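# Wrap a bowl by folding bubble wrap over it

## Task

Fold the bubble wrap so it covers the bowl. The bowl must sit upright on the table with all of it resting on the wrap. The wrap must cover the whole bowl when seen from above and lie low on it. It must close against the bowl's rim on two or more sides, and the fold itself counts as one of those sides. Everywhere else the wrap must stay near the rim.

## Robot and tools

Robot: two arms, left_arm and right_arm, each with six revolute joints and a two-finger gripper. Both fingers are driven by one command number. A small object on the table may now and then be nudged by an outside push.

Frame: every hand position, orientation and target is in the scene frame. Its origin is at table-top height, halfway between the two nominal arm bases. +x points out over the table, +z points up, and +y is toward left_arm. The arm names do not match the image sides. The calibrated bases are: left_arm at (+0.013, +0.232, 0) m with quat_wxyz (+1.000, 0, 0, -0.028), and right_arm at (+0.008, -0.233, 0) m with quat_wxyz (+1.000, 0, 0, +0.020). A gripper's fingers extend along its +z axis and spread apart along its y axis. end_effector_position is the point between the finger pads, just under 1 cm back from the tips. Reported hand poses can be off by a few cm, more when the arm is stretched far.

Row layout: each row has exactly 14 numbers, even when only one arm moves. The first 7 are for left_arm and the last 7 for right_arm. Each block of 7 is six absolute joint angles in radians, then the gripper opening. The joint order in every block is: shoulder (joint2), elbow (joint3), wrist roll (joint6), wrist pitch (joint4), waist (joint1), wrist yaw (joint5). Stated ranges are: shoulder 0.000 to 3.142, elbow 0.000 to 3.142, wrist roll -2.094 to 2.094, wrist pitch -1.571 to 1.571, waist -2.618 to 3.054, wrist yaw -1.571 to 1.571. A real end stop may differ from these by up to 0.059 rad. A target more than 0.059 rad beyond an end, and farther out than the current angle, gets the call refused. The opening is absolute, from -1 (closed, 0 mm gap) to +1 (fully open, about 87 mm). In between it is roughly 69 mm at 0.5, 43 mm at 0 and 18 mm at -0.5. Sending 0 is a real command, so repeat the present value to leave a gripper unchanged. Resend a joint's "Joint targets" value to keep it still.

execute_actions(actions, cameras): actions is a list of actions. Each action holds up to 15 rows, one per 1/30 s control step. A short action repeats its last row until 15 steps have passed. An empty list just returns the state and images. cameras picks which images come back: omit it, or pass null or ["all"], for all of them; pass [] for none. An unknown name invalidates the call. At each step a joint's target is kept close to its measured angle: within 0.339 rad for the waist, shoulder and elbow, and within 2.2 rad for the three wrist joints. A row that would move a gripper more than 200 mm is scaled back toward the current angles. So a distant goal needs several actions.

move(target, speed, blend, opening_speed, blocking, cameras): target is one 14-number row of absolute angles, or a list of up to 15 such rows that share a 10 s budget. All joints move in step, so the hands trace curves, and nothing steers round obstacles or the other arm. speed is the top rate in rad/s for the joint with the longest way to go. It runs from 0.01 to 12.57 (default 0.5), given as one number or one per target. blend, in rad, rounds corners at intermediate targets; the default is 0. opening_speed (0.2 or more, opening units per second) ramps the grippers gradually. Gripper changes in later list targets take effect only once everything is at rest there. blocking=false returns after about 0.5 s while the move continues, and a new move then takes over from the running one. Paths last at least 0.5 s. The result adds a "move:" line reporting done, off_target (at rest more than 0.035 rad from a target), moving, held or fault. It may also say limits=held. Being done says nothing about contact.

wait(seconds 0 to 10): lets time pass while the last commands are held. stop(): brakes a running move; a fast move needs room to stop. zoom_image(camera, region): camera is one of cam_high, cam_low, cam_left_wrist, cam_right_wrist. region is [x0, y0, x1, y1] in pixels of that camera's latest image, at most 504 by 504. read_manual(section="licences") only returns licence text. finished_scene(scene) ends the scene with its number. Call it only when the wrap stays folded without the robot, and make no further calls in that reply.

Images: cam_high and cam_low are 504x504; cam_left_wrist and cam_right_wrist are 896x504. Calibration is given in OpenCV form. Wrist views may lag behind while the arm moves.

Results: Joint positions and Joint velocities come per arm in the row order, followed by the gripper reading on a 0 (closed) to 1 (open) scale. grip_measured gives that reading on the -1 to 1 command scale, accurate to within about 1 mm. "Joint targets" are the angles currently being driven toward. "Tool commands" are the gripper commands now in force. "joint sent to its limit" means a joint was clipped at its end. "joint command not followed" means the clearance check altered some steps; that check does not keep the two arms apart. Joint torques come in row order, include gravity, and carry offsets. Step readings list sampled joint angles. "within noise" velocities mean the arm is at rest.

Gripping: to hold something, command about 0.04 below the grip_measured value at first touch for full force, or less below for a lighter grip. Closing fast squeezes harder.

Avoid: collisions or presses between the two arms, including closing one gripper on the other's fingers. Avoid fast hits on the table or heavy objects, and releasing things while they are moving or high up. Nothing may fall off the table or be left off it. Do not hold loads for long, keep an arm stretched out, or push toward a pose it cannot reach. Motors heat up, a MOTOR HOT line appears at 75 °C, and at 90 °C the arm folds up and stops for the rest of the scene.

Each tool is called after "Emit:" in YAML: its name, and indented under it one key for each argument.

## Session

Same recipe.

Emit:
execute_actions:
  actions: []

Scene clock: 0.00 s.
left_arm: end_effector_position=(+0.4153, +0.2177, +0.0834) grip_measured=+1.000 end_effector_quat_wxyz=(+0.628, -0.035, +0.778, -0.003) | right_arm: end_effector_position=(+0.3968, -0.2375, +0.0622) grip_measured=+1.000 end_effector_quat_wxyz=(+0.600, +0.033, +0.799, -0.001)
Joint names: [shoulder, elbow, wrist roll, wrist pitch, waist, wrist yaw]
Joint positions: left_arm=[1.552 0.393 -0.075 0.944 -0.02 -0.113 1] | right_arm=[1.553 0.359 0.054 0.911 -0.036 0.045 1]
Joint velocities: within noise
Joint torques (N m): no reading
Motor temperatures (°C): left_arm=[38 38 22 31 24 22 23] | right_arm=[37 37 28 42 20 23 25]
Heat: left arm: 38 °C; right arm: 42 °C.
Joint targets: left_arm=[1.546 0.401 -0.075 0.948 -0.020 -0.113] | right_arm=[1.547 0.365 0.054 0.912 -0.036 0.045]
Tool commands: left_gripper/opening=+1.0 right_gripper/opening=+1.0
camera_calibration:
cam_left_wrist: T_world_to_cam=[[0.0434993, -0.998321, 0.0382545, 0.197127], [-0.877016, -0.0564968, -0.477128, 0.43989], [0.478488, -0.0127951, -0.878001, 0.019817], [0, 0, 0, 1]] pos_world=[0.367733, 0.221902, 0.219742]
cam_right_wrist: T_world_to_cam=[[-0.0470634, -0.997761, -0.0475116, -0.216996], [-0.92409, 0.0615494, -0.377186, 0.422699], [0.379266, 0.0261533, -0.924918, 0.0553417], [0, 0, 0, 1]] pos_world=[0.35941, -0.243975, 0.200313]

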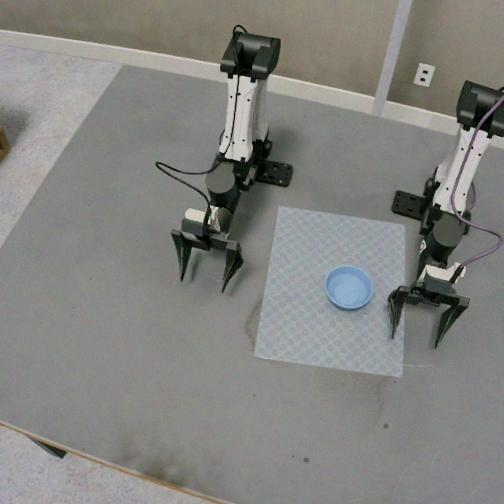

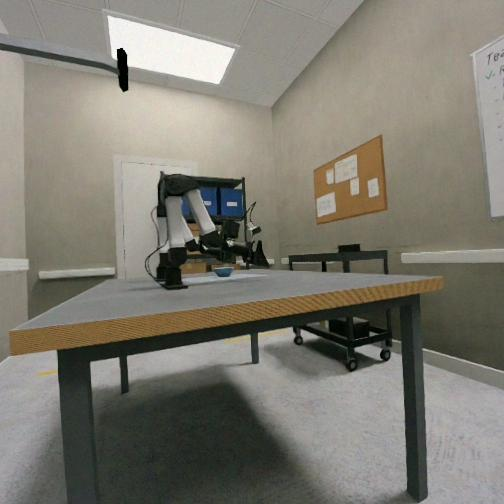

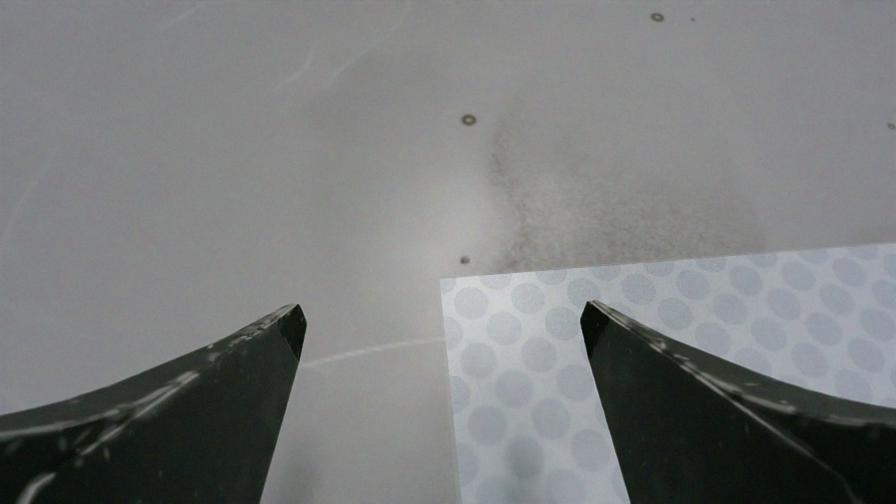

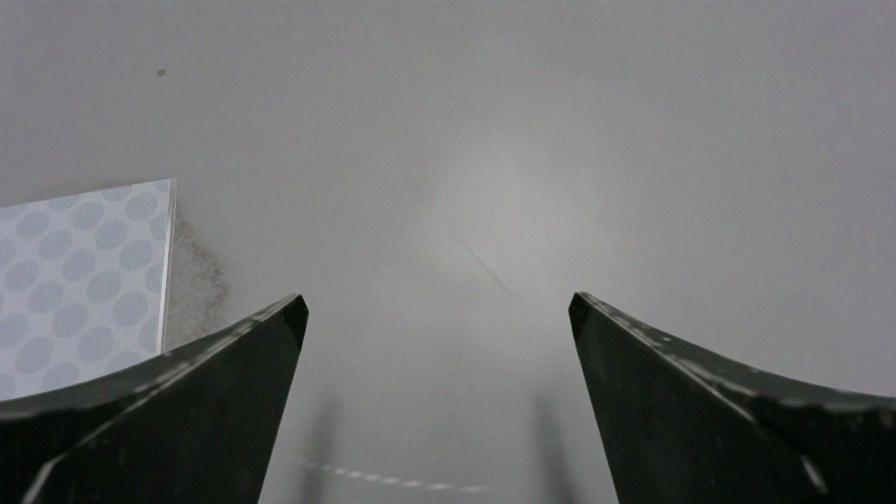

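Emit:
move:
  target: [1.925,1.598,-0.323,-1.243,-0.267,0,-0.15,1.25,0.792,0.665,-1.114,0.625,0,-0.15]
  speed: 0.9

Emit:
zoom_image:
  camera: "cam_low"
  region: [170, 230, 290, 300]

Scene clock: 4.43 s.
left_arm: end_effector_position=(+0.3131, +0.1223, +0.0868) grip_measured=-0.150 end_effector_quat_wxyz=(+0.000, +0.004, +1.000, +0.009) | right_arm: end_effector_position=(+0.1070, -0.1278, +0.0518) grip_measured=-0.150 end_effector_quat_wxyz=(-0.009, +0.000, +1.000, -0.017)
Joint names: [shoulder, elbow, wrist roll, wrist pitch, waist, wrist yaw]
Joint positions: left_arm=[1.916 1.574 -0.31 -1.234 -0.262 -0.016 0.425] | right_arm=[1.268 0.767 0.658 -1.105 0.618 0.016 0.425]
Joint velocities: within noise
Joint torques (N m): left_arm=[-8.88 7.62 -0.29 0.32 -0.5 0.06] | right_arm=[-5.24 7.73 0.11 0.32 0.55 0.01]
Motor temperatures (°C): left_arm=[38 39 22 32 24 22 23] | right_arm=[38 38 28 42 20 23 25]
Heat: left arm: 39 °C; right arm: 42 °C.
Joint targets: left_arm=[1.925 1.598 -0.323 -1.243 -0.267 0.000] | right_arm=[1.250 0.792 0.665 -1.114 0.625 0.000]
move: done
camera_calibration:
cam_left_wrist: T_world_to_cam=[[-0.0203523, -0.999708, -0.0130075, 0.130892], [-0.652429, 0.00342174, 0.757842, 0.161617], [-0.757576, 0.0239103, -0.652309, 0.433355], [0, 0, 0, 1]] pos_world=[0.436407, 0.119939, 0.161904]
cam_right_wrist: T_world_to_cam=[[-0.00525154, -0.999675, 0.0249517, -0.130244], [-0.606219, 0.0230268, 0.794965, 0.0446094], [-0.795281, -0.0109514, -0.606142, 0.257193], [0, 0, 0, 1]] pos_world=[0.2309, -0.128412, 0.123683]

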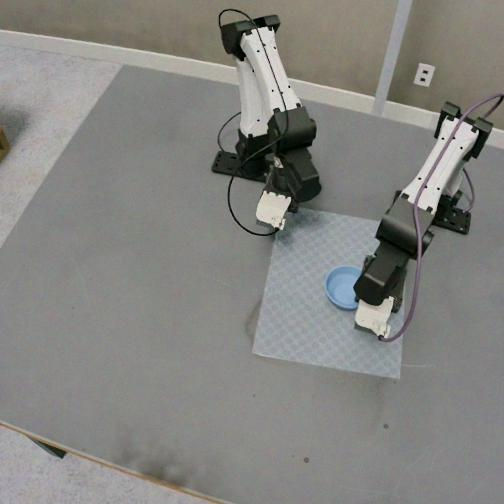

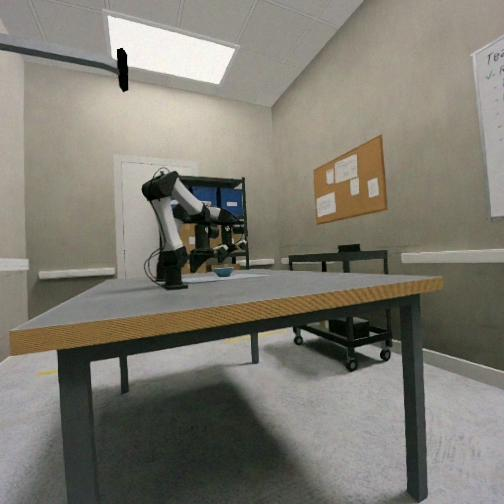

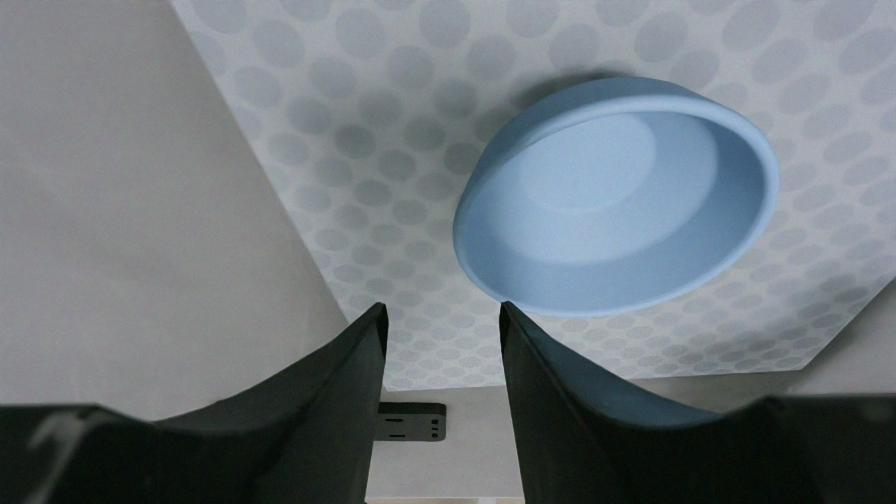

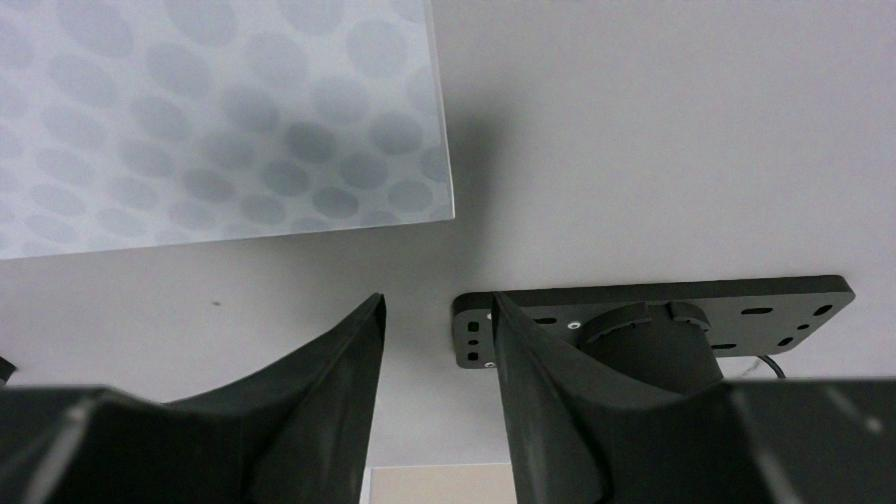

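Scaled by 4.200.

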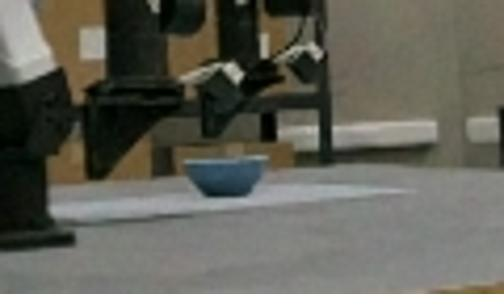

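Emit:
move:
  target:
    - [1.967,1.446,-0.333,-1.049,-0.277,0,-0.15,1.25,0.792,0.665,-1.114,0.625,0,-0.15]
    - [1.967,1.446,-0.333,-1.049,-0.277,0,-1,1.25,0.792,0.665,-1.114,0.625,0,-0.15]
  speed: 0.2
  opening_speed: 0.7
  cameras: ["cam_low","cam_left_wrist"]

Emit:
zoom_image:
  camera: "cam_low"
  region: [170, 230, 290, 300]

Scene clock: 8.30 s.
left_arm: end_effector_position=(+0.3164, +0.1147, +0.0409) grip_measured=-0.720 end_effector_quat_wxyz=(+0.002, +0.003, +1.000, -0.001) | right_arm: end_effector_position=(+0.1068, -0.1280, +0.0518) grip_measured=-0.150 end_effector_quat_wxyz=(-0.010, +0.000, +1.000, -0.017)
Joint names: [shoulder, elbow, wrist roll, wrist pitch, waist, wrist yaw]
Joint positions: left_arm=[1.961 1.451 -0.321 -1.057 -0.271 0.001 0.14] | right_arm=[1.268 0.767 0.658 -1.106 0.618 0.016 0.425]
Joint velocities: within noise
Joint torques (N m): left_arm=[-9.25 5.26 -0.31 0.52 -0.69 -0.11] | right_arm=[-5.3 7.68 0.12 0.28 0.66 0.02]
Motor temperatures (°C): left_arm=[39 39 22 31 24 22 23] | right_arm=[38 38 27 42 20 23 25]
Heat: left arm: 39 °C; right arm: 42 °C.
Joint targets: left_arm=[1.967 1.446 -0.333 -1.049 -0.277 0.000] | right_arm=[1.250 0.792 0.665 -1.114 0.625 0.000]
move: done
camera_calibration:
cam_left_wrist: T_world_to_cam=[[-0.0173376, -0.999829, 0.00639053, 0.121037], [-0.655519, 0.0161928, 0.755005, 0.198293], [-0.75498, 0.00890089, -0.655688, 0.407183], [0, 0, 0, 1]] pos_world=[0.439498, 0.114181, 0.116499]
Images, in order (width x height): cam_low 504x504, cam_left_wrist 896x504.

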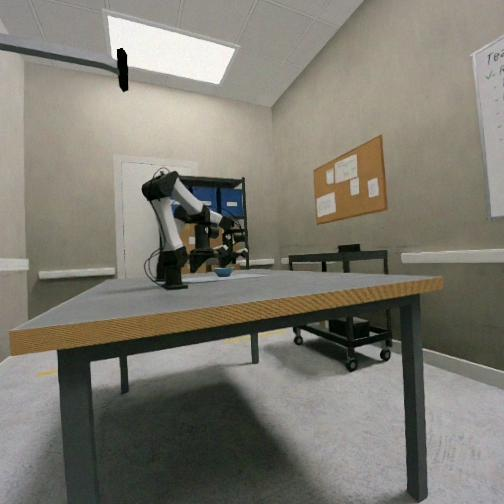

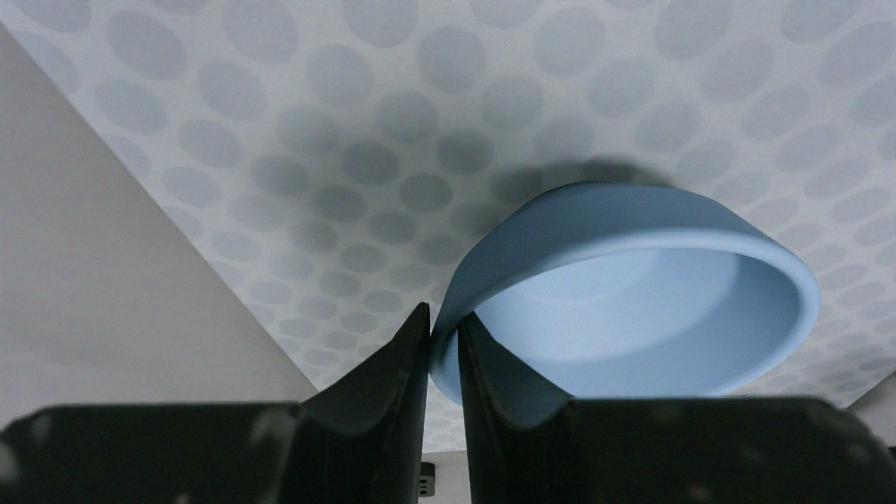

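Scaled by 4.200.

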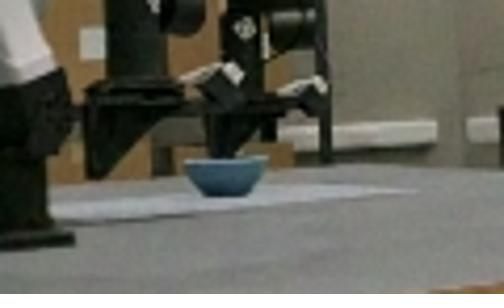

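Emit:
move:
  target:
    - [1.944,1.513,-0.333,-1.14,-0.277,0,-1,1.25,0.792,0.665,-1.114,0.625,0,-0.15]
    - [2.187,1.876,-0.285,-1.26,-0.229,0,-1,1.25,0.792,0.665,-1.114,0.625,0,-0.15]
    - [2.197,1.803,-0.285,-1.176,-0.229,0,-1,1.25,0.792,0.665,-1.114,0.625,0,-0.15]
  speed: [0.2,0.35,0.12]
  blend: [0.02,0.01,0]

Emit:
zoom_image:
  camera: "cam_low"
  region: [170, 230, 290, 300]

Scene clock: 11.23 s.
left_arm: end_effector_position=(+0.3761, +0.1102, +0.0518) grip_measured=-0.796 end_effector_quat_wxyz=(+0.002, -0.003, +1.000, -0.005) | right_arm: end_effector_position=(+0.1067, -0.1281, +0.0519) grip_measured=-0.150 end_effector_quat_wxyz=(-0.010, +0.000, +1.000, -0.017)
Joint names: [shoulder, elbow, wrist roll, wrist pitch, waist, wrist yaw]
Joint positions: left_arm=[2.176 1.821 -0.293 -1.208 -0.231 0.009 0.102] | right_arm=[1.268 0.767 0.658 -1.106 0.618 0.016 0.425]
Joint velocities: within noise
Joint torques (N m): left_arm=[-9.77 4.34 -0.05 0.68 0.21 -0.18] | right_arm=[-5.35 7.79 0.14 0.29 0.68 0.07]
Motor temperatures (°C): left_arm=[40 39 22 31 24 22 23] | right_arm=[38 38 27 41 20 23 25]
Heat: left arm: 40 °C; right arm: 41 °C.
Joint targets: left_arm=[2.197 1.803 -0.285 -1.176 -0.229 0.000] | right_arm=[1.250 0.792 0.665 -1.114 0.625 0.000]
move: done
camera_calibration:
cam_left_wrist: T_world_to_cam=[[-0.00548201, -0.999877, 0.014671, 0.112583], [-0.655955, 0.0146694, 0.754658, 0.229591], [-0.754781, -0.00548649, -0.655954, 0.461019], [0, 0, 0, 1]] pos_world=[0.499187, 0.111731, 0.127493]
cam_right_wrist: T_world_to_cam=[[-0.00560398, -0.999648, 0.0259315, -0.130479], [-0.605213, 0.0240338, 0.795701, 0.0443792], [-0.796044, -0.011235, -0.605135, 0.256986], [0, 0, 0, 1]] pos_world=[0.230699, -0.128613, 0.123582]

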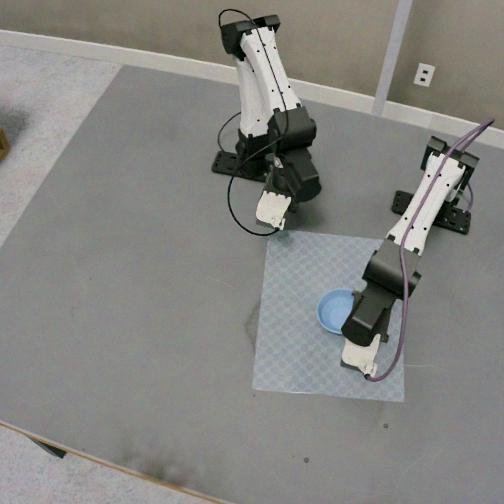

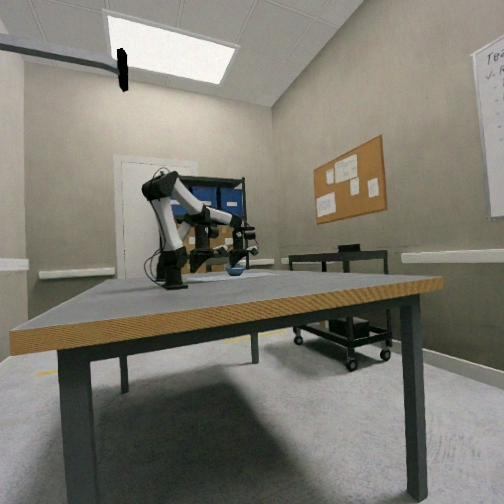

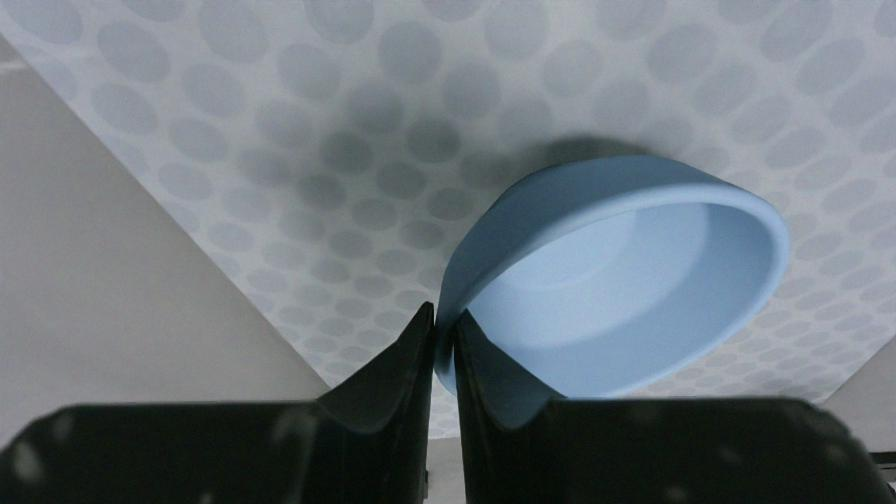

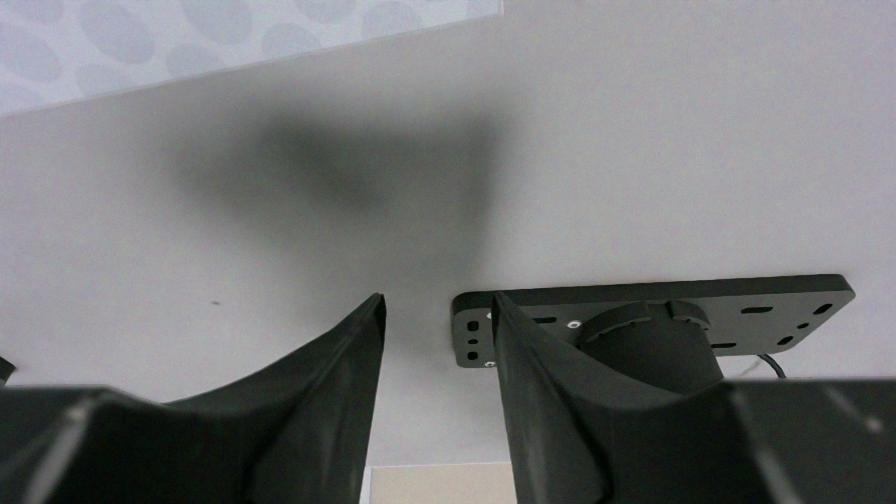

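Scaled by 4.200.

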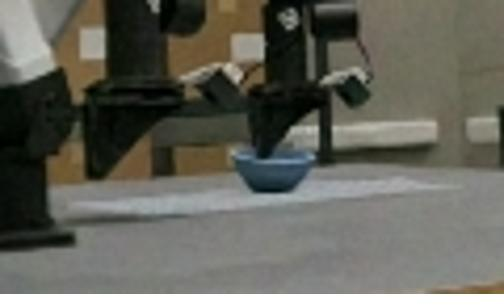

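Emit:
move:
  target:
    - [2.176,1.821,-0.285,-1.208,-0.229,0,-0.15,1.25,0.792,0.665,-1.114,0.625,0,-0.15]
    - [2.12,1.88,-0.285,-1.26,-0.229,0,-0.15,1.25,0.792,0.665,-1.114,0.625,0,-0.15]
    - [2.145,1.835,-0.1,-1.26,-0.043,0.35,-0.15,1.25,0.792,0.665,-1.114,0.625,0,-0.15]
  speed: [0.2,0.4,0.4]
  opening_speed: 0.8
  cameras: ["cam_high","cam_left_wrist"]

Emit:
zoom_image:
  camera: "cam_high"
  region: [220, 200, 440, 420]

Scene clock: 16.23 s.
left_arm: end_effector_position=(+0.3817, +0.1324, +0.0777) grip_measured=-0.150 end_effector_quat_wxyz=(-0.014, -0.006, +0.986, -0.165) | right_arm: end_effector_position=(+0.1067, -0.1281, +0.0519) grip_measured=-0.150 end_effector_quat_wxyz=(-0.010, +0.000, +1.000, -0.017)
Joint names: [shoulder, elbow, wrist roll, wrist pitch, waist, wrist yaw]
Joint positions: left_arm=[2.152 1.841 -0.113 -1.253 -0.044 0.333 0.425] | right_arm=[1.268 0.767 0.658 -1.106 0.618 0.016 0.425]
Joint velocities: within noise
Joint torques (N m): left_arm=[-12.52 5.3 0.04 0.33 0.13 0.25] | right_arm=[-5.45 7.76 0.11 0.26 0.59 -0.01]
Motor temperatures (°C): left_arm=[42 39 22 30 24 22 23] | right_arm=[38 39 27 41 20 23 24]
Heat: left arm: 42 °C; right arm: 41 °C.
Joint targets: left_arm=[2.145 1.835 -0.100 -1.260 -0.043 0.350] | right_arm=[1.250 0.792 0.665 -1.114 0.625 0.000]
move: done
camera_calibration:
cam_left_wrist: T_world_to_cam=[[0.00432806, -0.943958, 0.330038, 0.0988225], [-0.632834, 0.252959, 0.731801, 0.174782], [-0.774276, -0.212026, -0.596274, 0.512411], [0, 0, 0, 1]] pos_world=[0.506928, 0.157716, 0.145016]
Images, in order (width x height): cam_high 504x504, cam_left_wrist 896x504.

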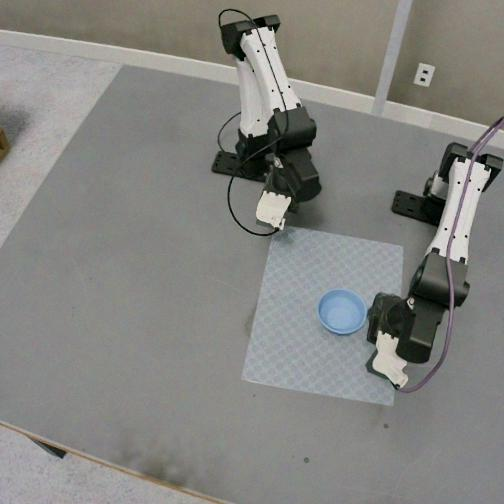

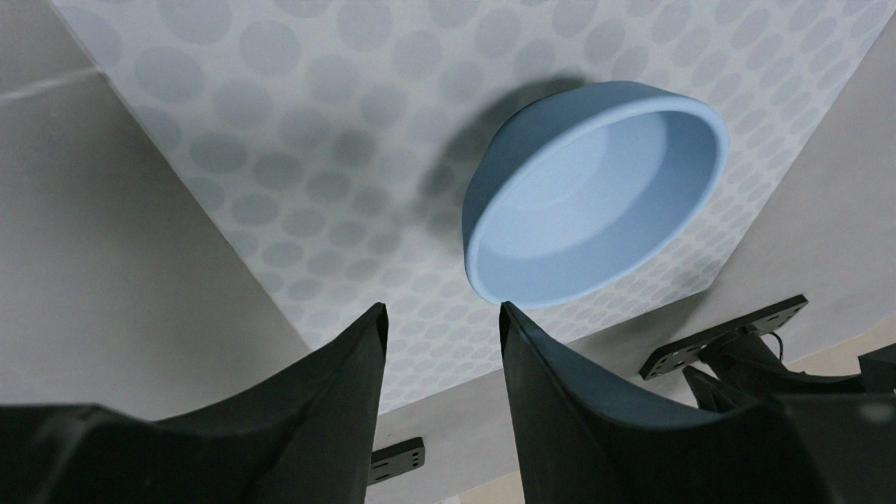

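Scaled by 2.291.

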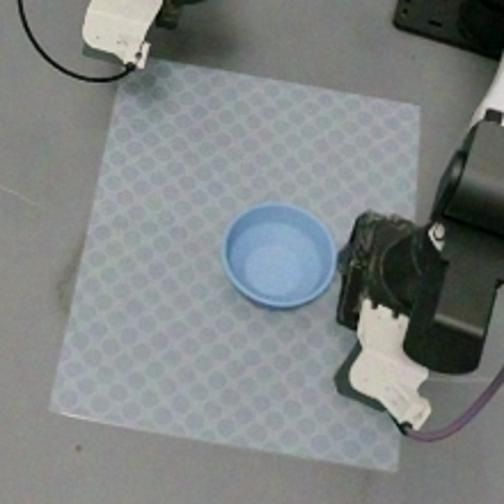

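Emit:
move:
  target:
    - [2.157,1.859,-0.149,-1.272,-0.093,0.35,-0.15,1.25,0.792,0.665,-1.114,0.625,0,-0.15]
    - [2.185,1.716,-0.149,-1.101,-0.093,0.35,-0.15,1.25,0.792,0.665,-1.114,0.625,0,-0.15]
    - [2.185,1.716,-0.149,-1.101,-0.093,0.35,-1,1.25,0.792,0.665,-1.114,0.625,0,-0.15]
  speed: [0.3,0.2,0.2]
  opening_speed: 0.7
  cameras: ["cam_high","cam_left_wrist"]

Scene clock: 20.30 s.
left_arm: end_effector_position=(+0.3759, +0.1112, +0.0383) grip_measured=-0.801 end_effector_quat_wxyz=(-0.022, +0.007, +0.985, -0.169) | right_arm: end_effector_position=(+0.1067, -0.1280, +0.0519) grip_measured=-0.150 end_effector_quat_wxyz=(-0.010, +0.000, +1.000, -0.017)
Joint names: [shoulder, elbow, wrist roll, wrist pitch, waist, wrist yaw]
Joint positions: left_arm=[2.178 1.721 -0.138 -1.108 -0.095 0.343 0.099] | right_arm=[1.268 0.767 0.658 -1.106 0.618 0.015 0.425]
Joint velocities: within noise
Joint torques (N m): left_arm=[-11.33 5.09 -0.24 0.5 0.08 0.22] | right_arm=[-5.37 7.61 0.12 0.29 0.5 0.04]
Motor temperatures (°C): left_arm=[43 39 22 30 24 22 23] | right_arm=[38 39 27 41 20 23 24]
Heat: left arm: 43 °C; right arm: 41 °C.
Joint targets: left_arm=[2.185 1.716 -0.149 -1.101 -0.093 0.350] | right_arm=[1.250 0.792 0.665 -1.114 0.625 0.000]
move: done
camera_calibration:
cam_left_wrist: T_world_to_cam=[[-0.0177067, -0.940993, 0.337962, 0.0994234], [-0.617232, 0.276206, 0.736706, 0.196728], [-0.786582, -0.195557, -0.585702, 0.48233], [0, 0, 0, 1]] pos_world=[0.502579, 0.133542, 0.10397]
Images, in order (width x height): cam_high 504x504, cam_left_wrist 896x504.

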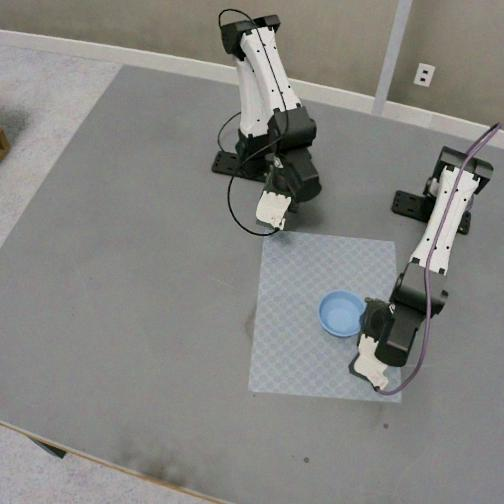

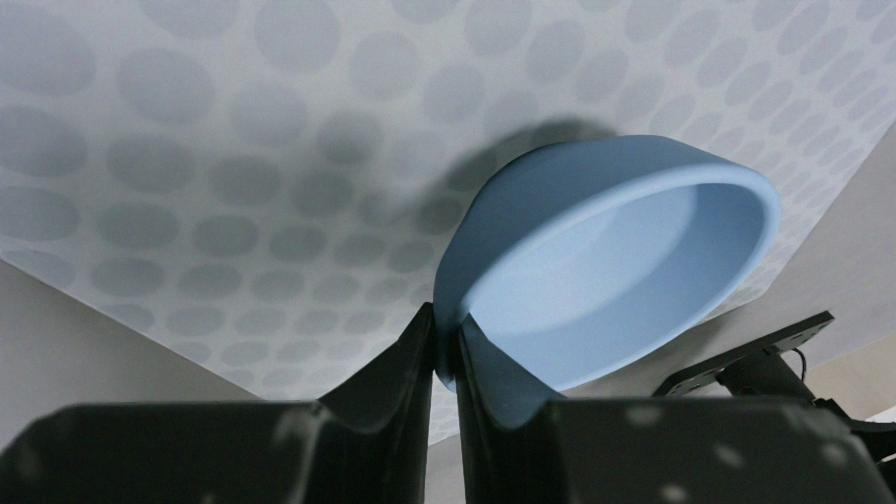

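Emit:
move:
  target: [2.159,1.842,-0.149,-1.253,-0.093,0.35,-1,1.25,0.792,0.665,-1.114,0.625,0,-0.15]
  speed: 0.25
  cameras: ["cam_high","cam_low","cam_left_wrist"]

Emit:
zoom_image:
  camera: "cam_low"
  region: [180, 230, 300, 300]

Scene clock: 21.73 s.
left_arm: end_effector_position=(+0.3715, +0.1119, +0.0632) grip_measured=-0.801 end_effector_quat_wxyz=(-0.039, +0.004, +0.985, -0.166) | right_arm: end_effector_position=(+0.1067, -0.1280, +0.0519) grip_measured=-0.150 end_effector_quat_wxyz=(-0.010, +0.000, +1.000, -0.017)
Joint names: [shoulder, elbow, wrist roll, wrist pitch, waist, wrist yaw]
Joint positions: left_arm=[2.178 1.815 -0.138 -1.237 -0.095 0.343 0.099] | right_arm=[1.268 0.767 0.658 -1.106 0.618 0.015 0.425]
Joint velocities: within noise
Joint torques (N m): left_arm=[-13.71 7.91 -0.26 0.17 0.13 0.19] | right_arm=[-5.24 7.98 0.11 0.28 0.72 0.04]
Motor temperatures (°C): left_arm=[44 40 22 30 24 22 23] | right_arm=[38 39 27 40 20 23 24]
Heat: left arm: 44 °C; right arm: 40 °C.
Joint targets: left_arm=[2.159 1.842 -0.149 -1.253 -0.093 0.350] | right_arm=[1.250 0.792 0.665 -1.114 0.625 0.000]
move: done
camera_calibration:
cam_left_wrist: T_world_to_cam=[[-0.0059136, -0.942784, 0.333353, 0.0876127], [-0.590974, 0.27221, 0.759376, 0.164709], [-0.806669, -0.192512, -0.55877, 0.499042], [0, 0, 0, 1]] pos_world=[0.500418, 0.133836, 0.124568]
Images, in order (width x height): cam_high 504x504, cam_low 504x504, cam_left_wrist 896x504.

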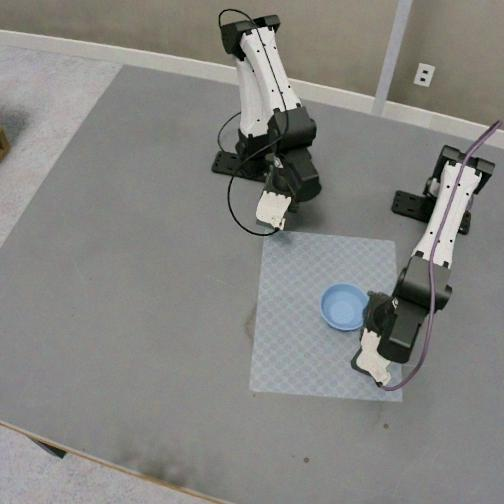

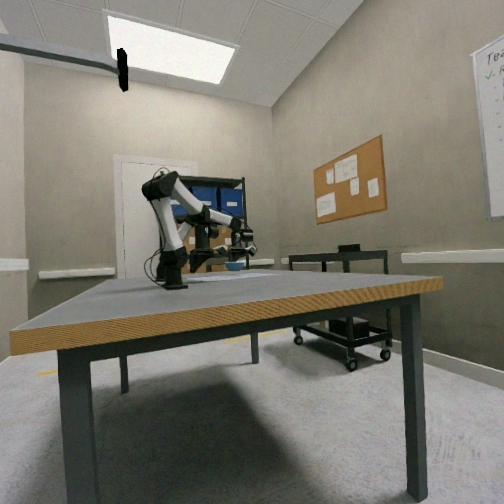

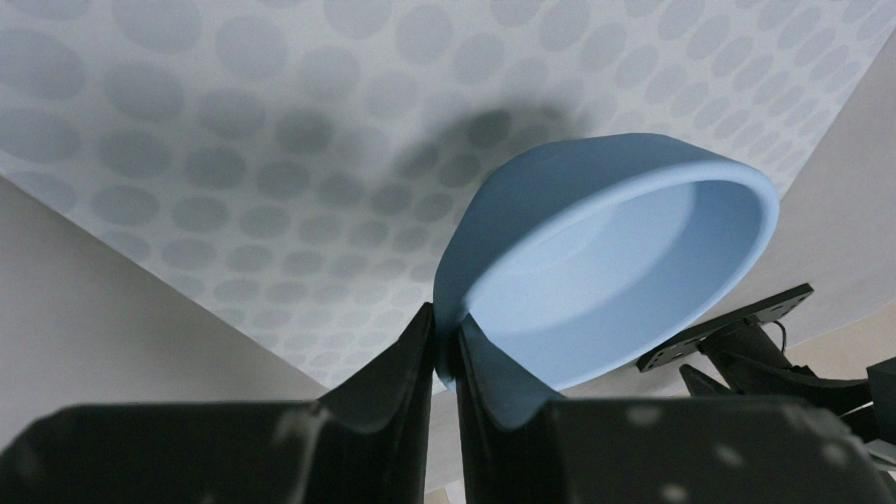

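Scaled by 4.200.

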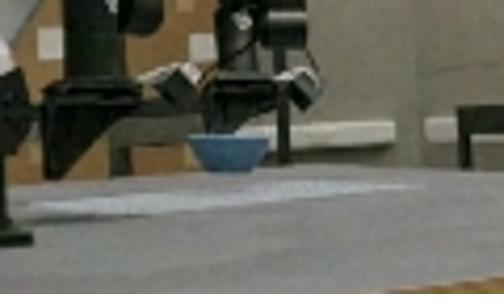

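Emit:
move:
  target:
    - [2.42,2.283,-0.133,-1.433,-0.077,0.35,-1,1.25,0.792,0.665,-1.114,0.625,0,-0.15]
    - [2.416,2.111,-0.133,-1.265,-0.077,0.35,-1,1.25,0.792,0.665,-1.114,0.625,0,-0.15]
  speed: [0.3,0.15]
  cameras: ["cam_high","cam_low","cam_left_wrist"]

Emit:
zoom_image:
  camera: "cam_low"
  region: [180, 230, 300, 300]

Scene clock: 25.23 s.
left_arm: end_effector_position=(+0.4248, +0.1078, +0.0380) grip_measured=-0.801 end_effector_quat_wxyz=(-0.031, -0.001, +0.985, -0.171) | right_arm: end_effector_position=(+0.1067, -0.1280, +0.0519) grip_measured=-0.150 end_effector_quat_wxyz=(-0.010, +0.000, +1.000, -0.017)
Joint names: [shoulder, elbow, wrist roll, wrist pitch, waist, wrist yaw]
Joint positions: left_arm=[2.418 2.122 -0.138 -1.289 -0.083 0.349 0.099] | right_arm=[1.268 0.767 0.658 -1.106 0.618 0.015 0.425]
Joint velocities: within noise
Joint torques (N m): left_arm=[-13.96 4.77 -0.09 0.61 0.5 0.09] | right_arm=[-5.52 7.53 0.12 0.27 0.9 0.06]
Motor temperatures (°C): left_arm=[45 40 22 30 24 22 23] | right_arm=[37 40 27 40 20 23 24]
Heat: left arm: 45 °C; right arm: 40 °C.
Joint targets: left_arm=[2.416 2.111 -0.133 -1.265 -0.077 0.350] | right_arm=[1.250 0.792 0.665 -1.114 0.625 0.000]
move: done
camera_calibration:
cam_left_wrist: T_world_to_cam=[[0.0000398986, -0.939849, 0.34159, 0.0893574], [-0.606043, 0.271689, 0.747594, 0.223339], [-0.795432, -0.207048, -0.569578, 0.524414], [0, 0, 0, 1]] pos_world=[0.552485, 0.131883, 0.101205]
Images, in order (width x height): cam_high 504x504, cam_low 504x504, cam_left_wrist 896x504.

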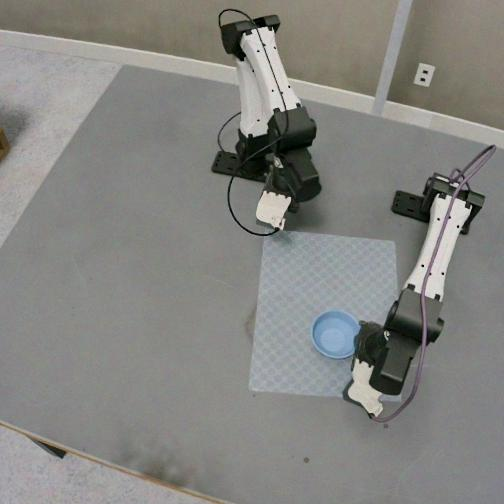

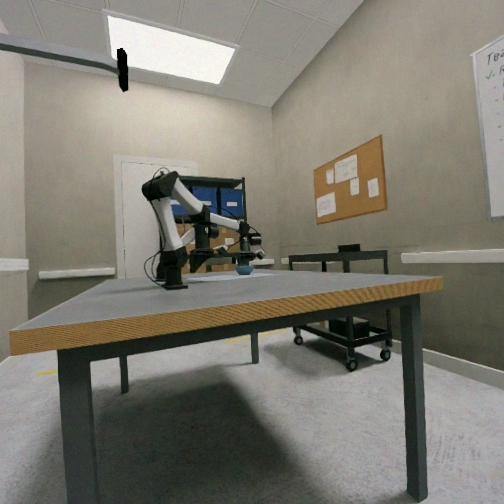

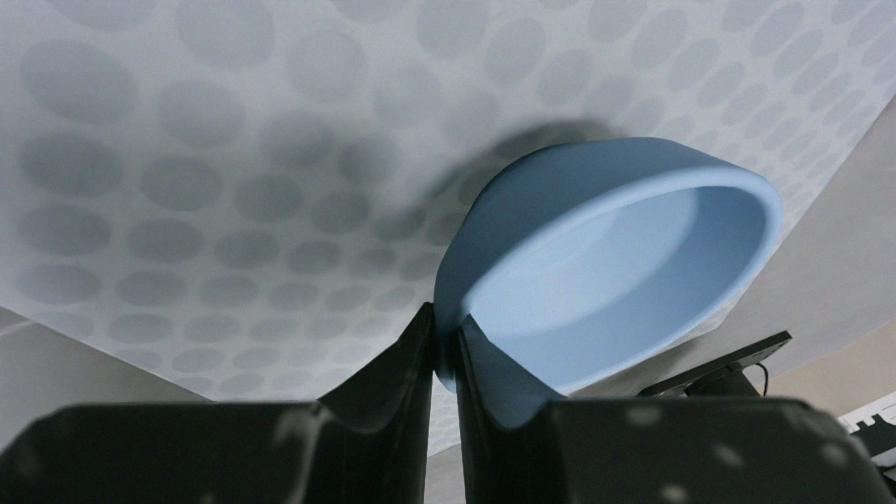

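Scaled by 4.200.

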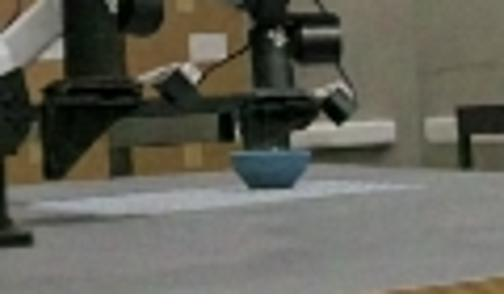

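Emit:
move:
  target:
    - [2.416,2.111,-0.133,-1.265,-0.077,0.35,-0.3,1.25,0.792,0.665,-1.114,0.625,0,-0.15]
    - [2.42,2.283,-0.133,-1.433,-0.077,0.35,-0.3,1.25,0.792,0.665,-1.114,0.625,0,-0.15]
    - [2.05,2.05,-0.133,-1.5,-0.077,0.2,-0.15,1.37,0.96,0.551,-1.161,0.511,0,-0.15]
    - [1.269,0.885,-0.358,-1.187,-0.302,0,-0.15,1.37,0.96,0.551,-1.161,0.511,0,-0.15]
  speed: [0.2,0.4,0.6,0.8]
  blend: [0,0.05,0.1,0]
  opening_speed: 0.7

Emit:
zoom_image:
  camera: "cam_high"
  region: [220, 200, 440, 420]

Scene clock: 31.33 s.
left_arm: end_effector_position=(+0.1482, +0.1638, +0.0797) grip_measured=-0.150 end_effector_quat_wxyz=(-0.012, +0.003, +1.000, -0.004) | right_arm: end_effector_position=(+0.1465, -0.1238, +0.0765) grip_measured=-0.150 end_effector_quat_wxyz=(+0.003, +0.000, +1.000, -0.007)
Joint names: [shoulder, elbow, wrist roll, wrist pitch, waist, wrist yaw]
Joint positions: left_arm=[1.283 0.89 -0.345 -1.197 -0.296 0.016 0.425] | right_arm=[1.355 0.935 0.558 -1.153 0.518 0.014 0.425]
Joint velocities: within noise
Joint torques (N m): left_arm=[-4.88 5.35 -0.3 0.51 -0.47 -0.28] | right_arm=[-3.22 7.72 0.04 0.38 -0.39 0.04]
Motor temperatures (°C): left_arm=[46 40 22 29 24 22 23] | right_arm=[37 40 27 40 20 23 24]
Heat: left arm: 46 °C; right arm: 40 °C.
Joint targets: left_arm=[1.269 0.885 -0.358 -1.187 -0.302 0.000] | right_arm=[1.370 0.960 0.551 -1.161 0.511 0.000]
move: done; blend cut to 0 rad at target 3
camera_calibration:
cam_left_wrist: T_world_to_cam=[[-0.0184427, -0.99974, 0.0134118, 0.166551], [-0.634132, 0.022067, 0.77291, 0.0523924], [-0.773005, 0.00574968, -0.634374, 0.30666], [0, 0, 0, 1]] pos_world=[0.273345, 0.163588, 0.151809]
cam_right_wrist: T_world_to_cam=[[-0.00572296, -0.999975, 0.0042712, -0.124918], [-0.625302, 0.0069118, 0.780352, 0.0506843], [-0.780362, 0.00179513, -0.625326, 0.304502], [0, 0, 0, 1]] pos_world=[0.2686, -0.125812, 0.151395]

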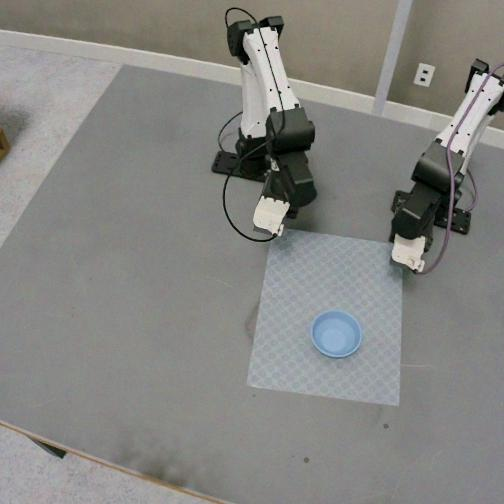

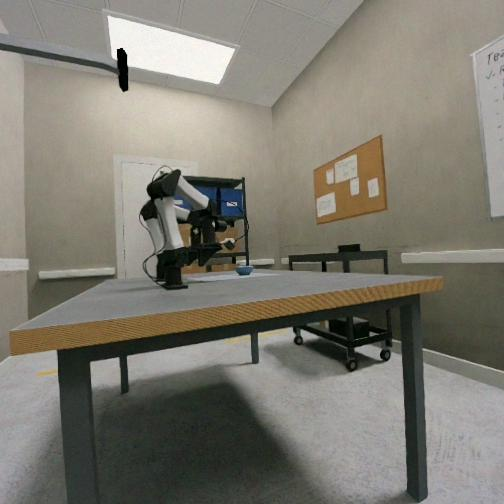

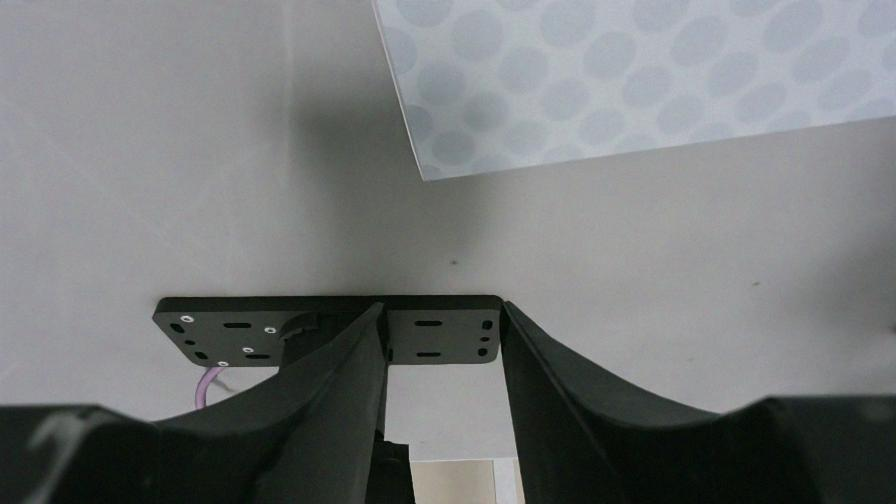

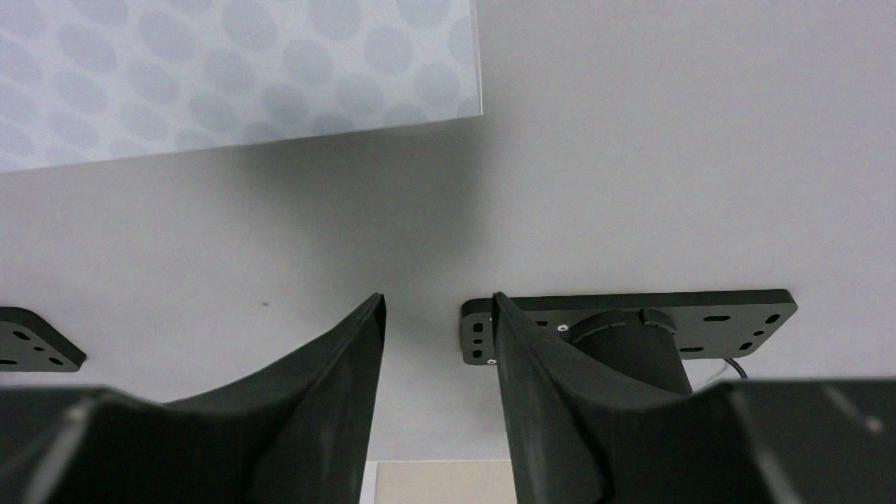

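Scaled by 2.291.

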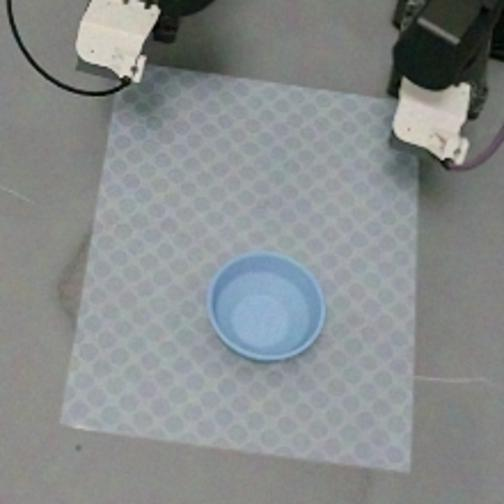

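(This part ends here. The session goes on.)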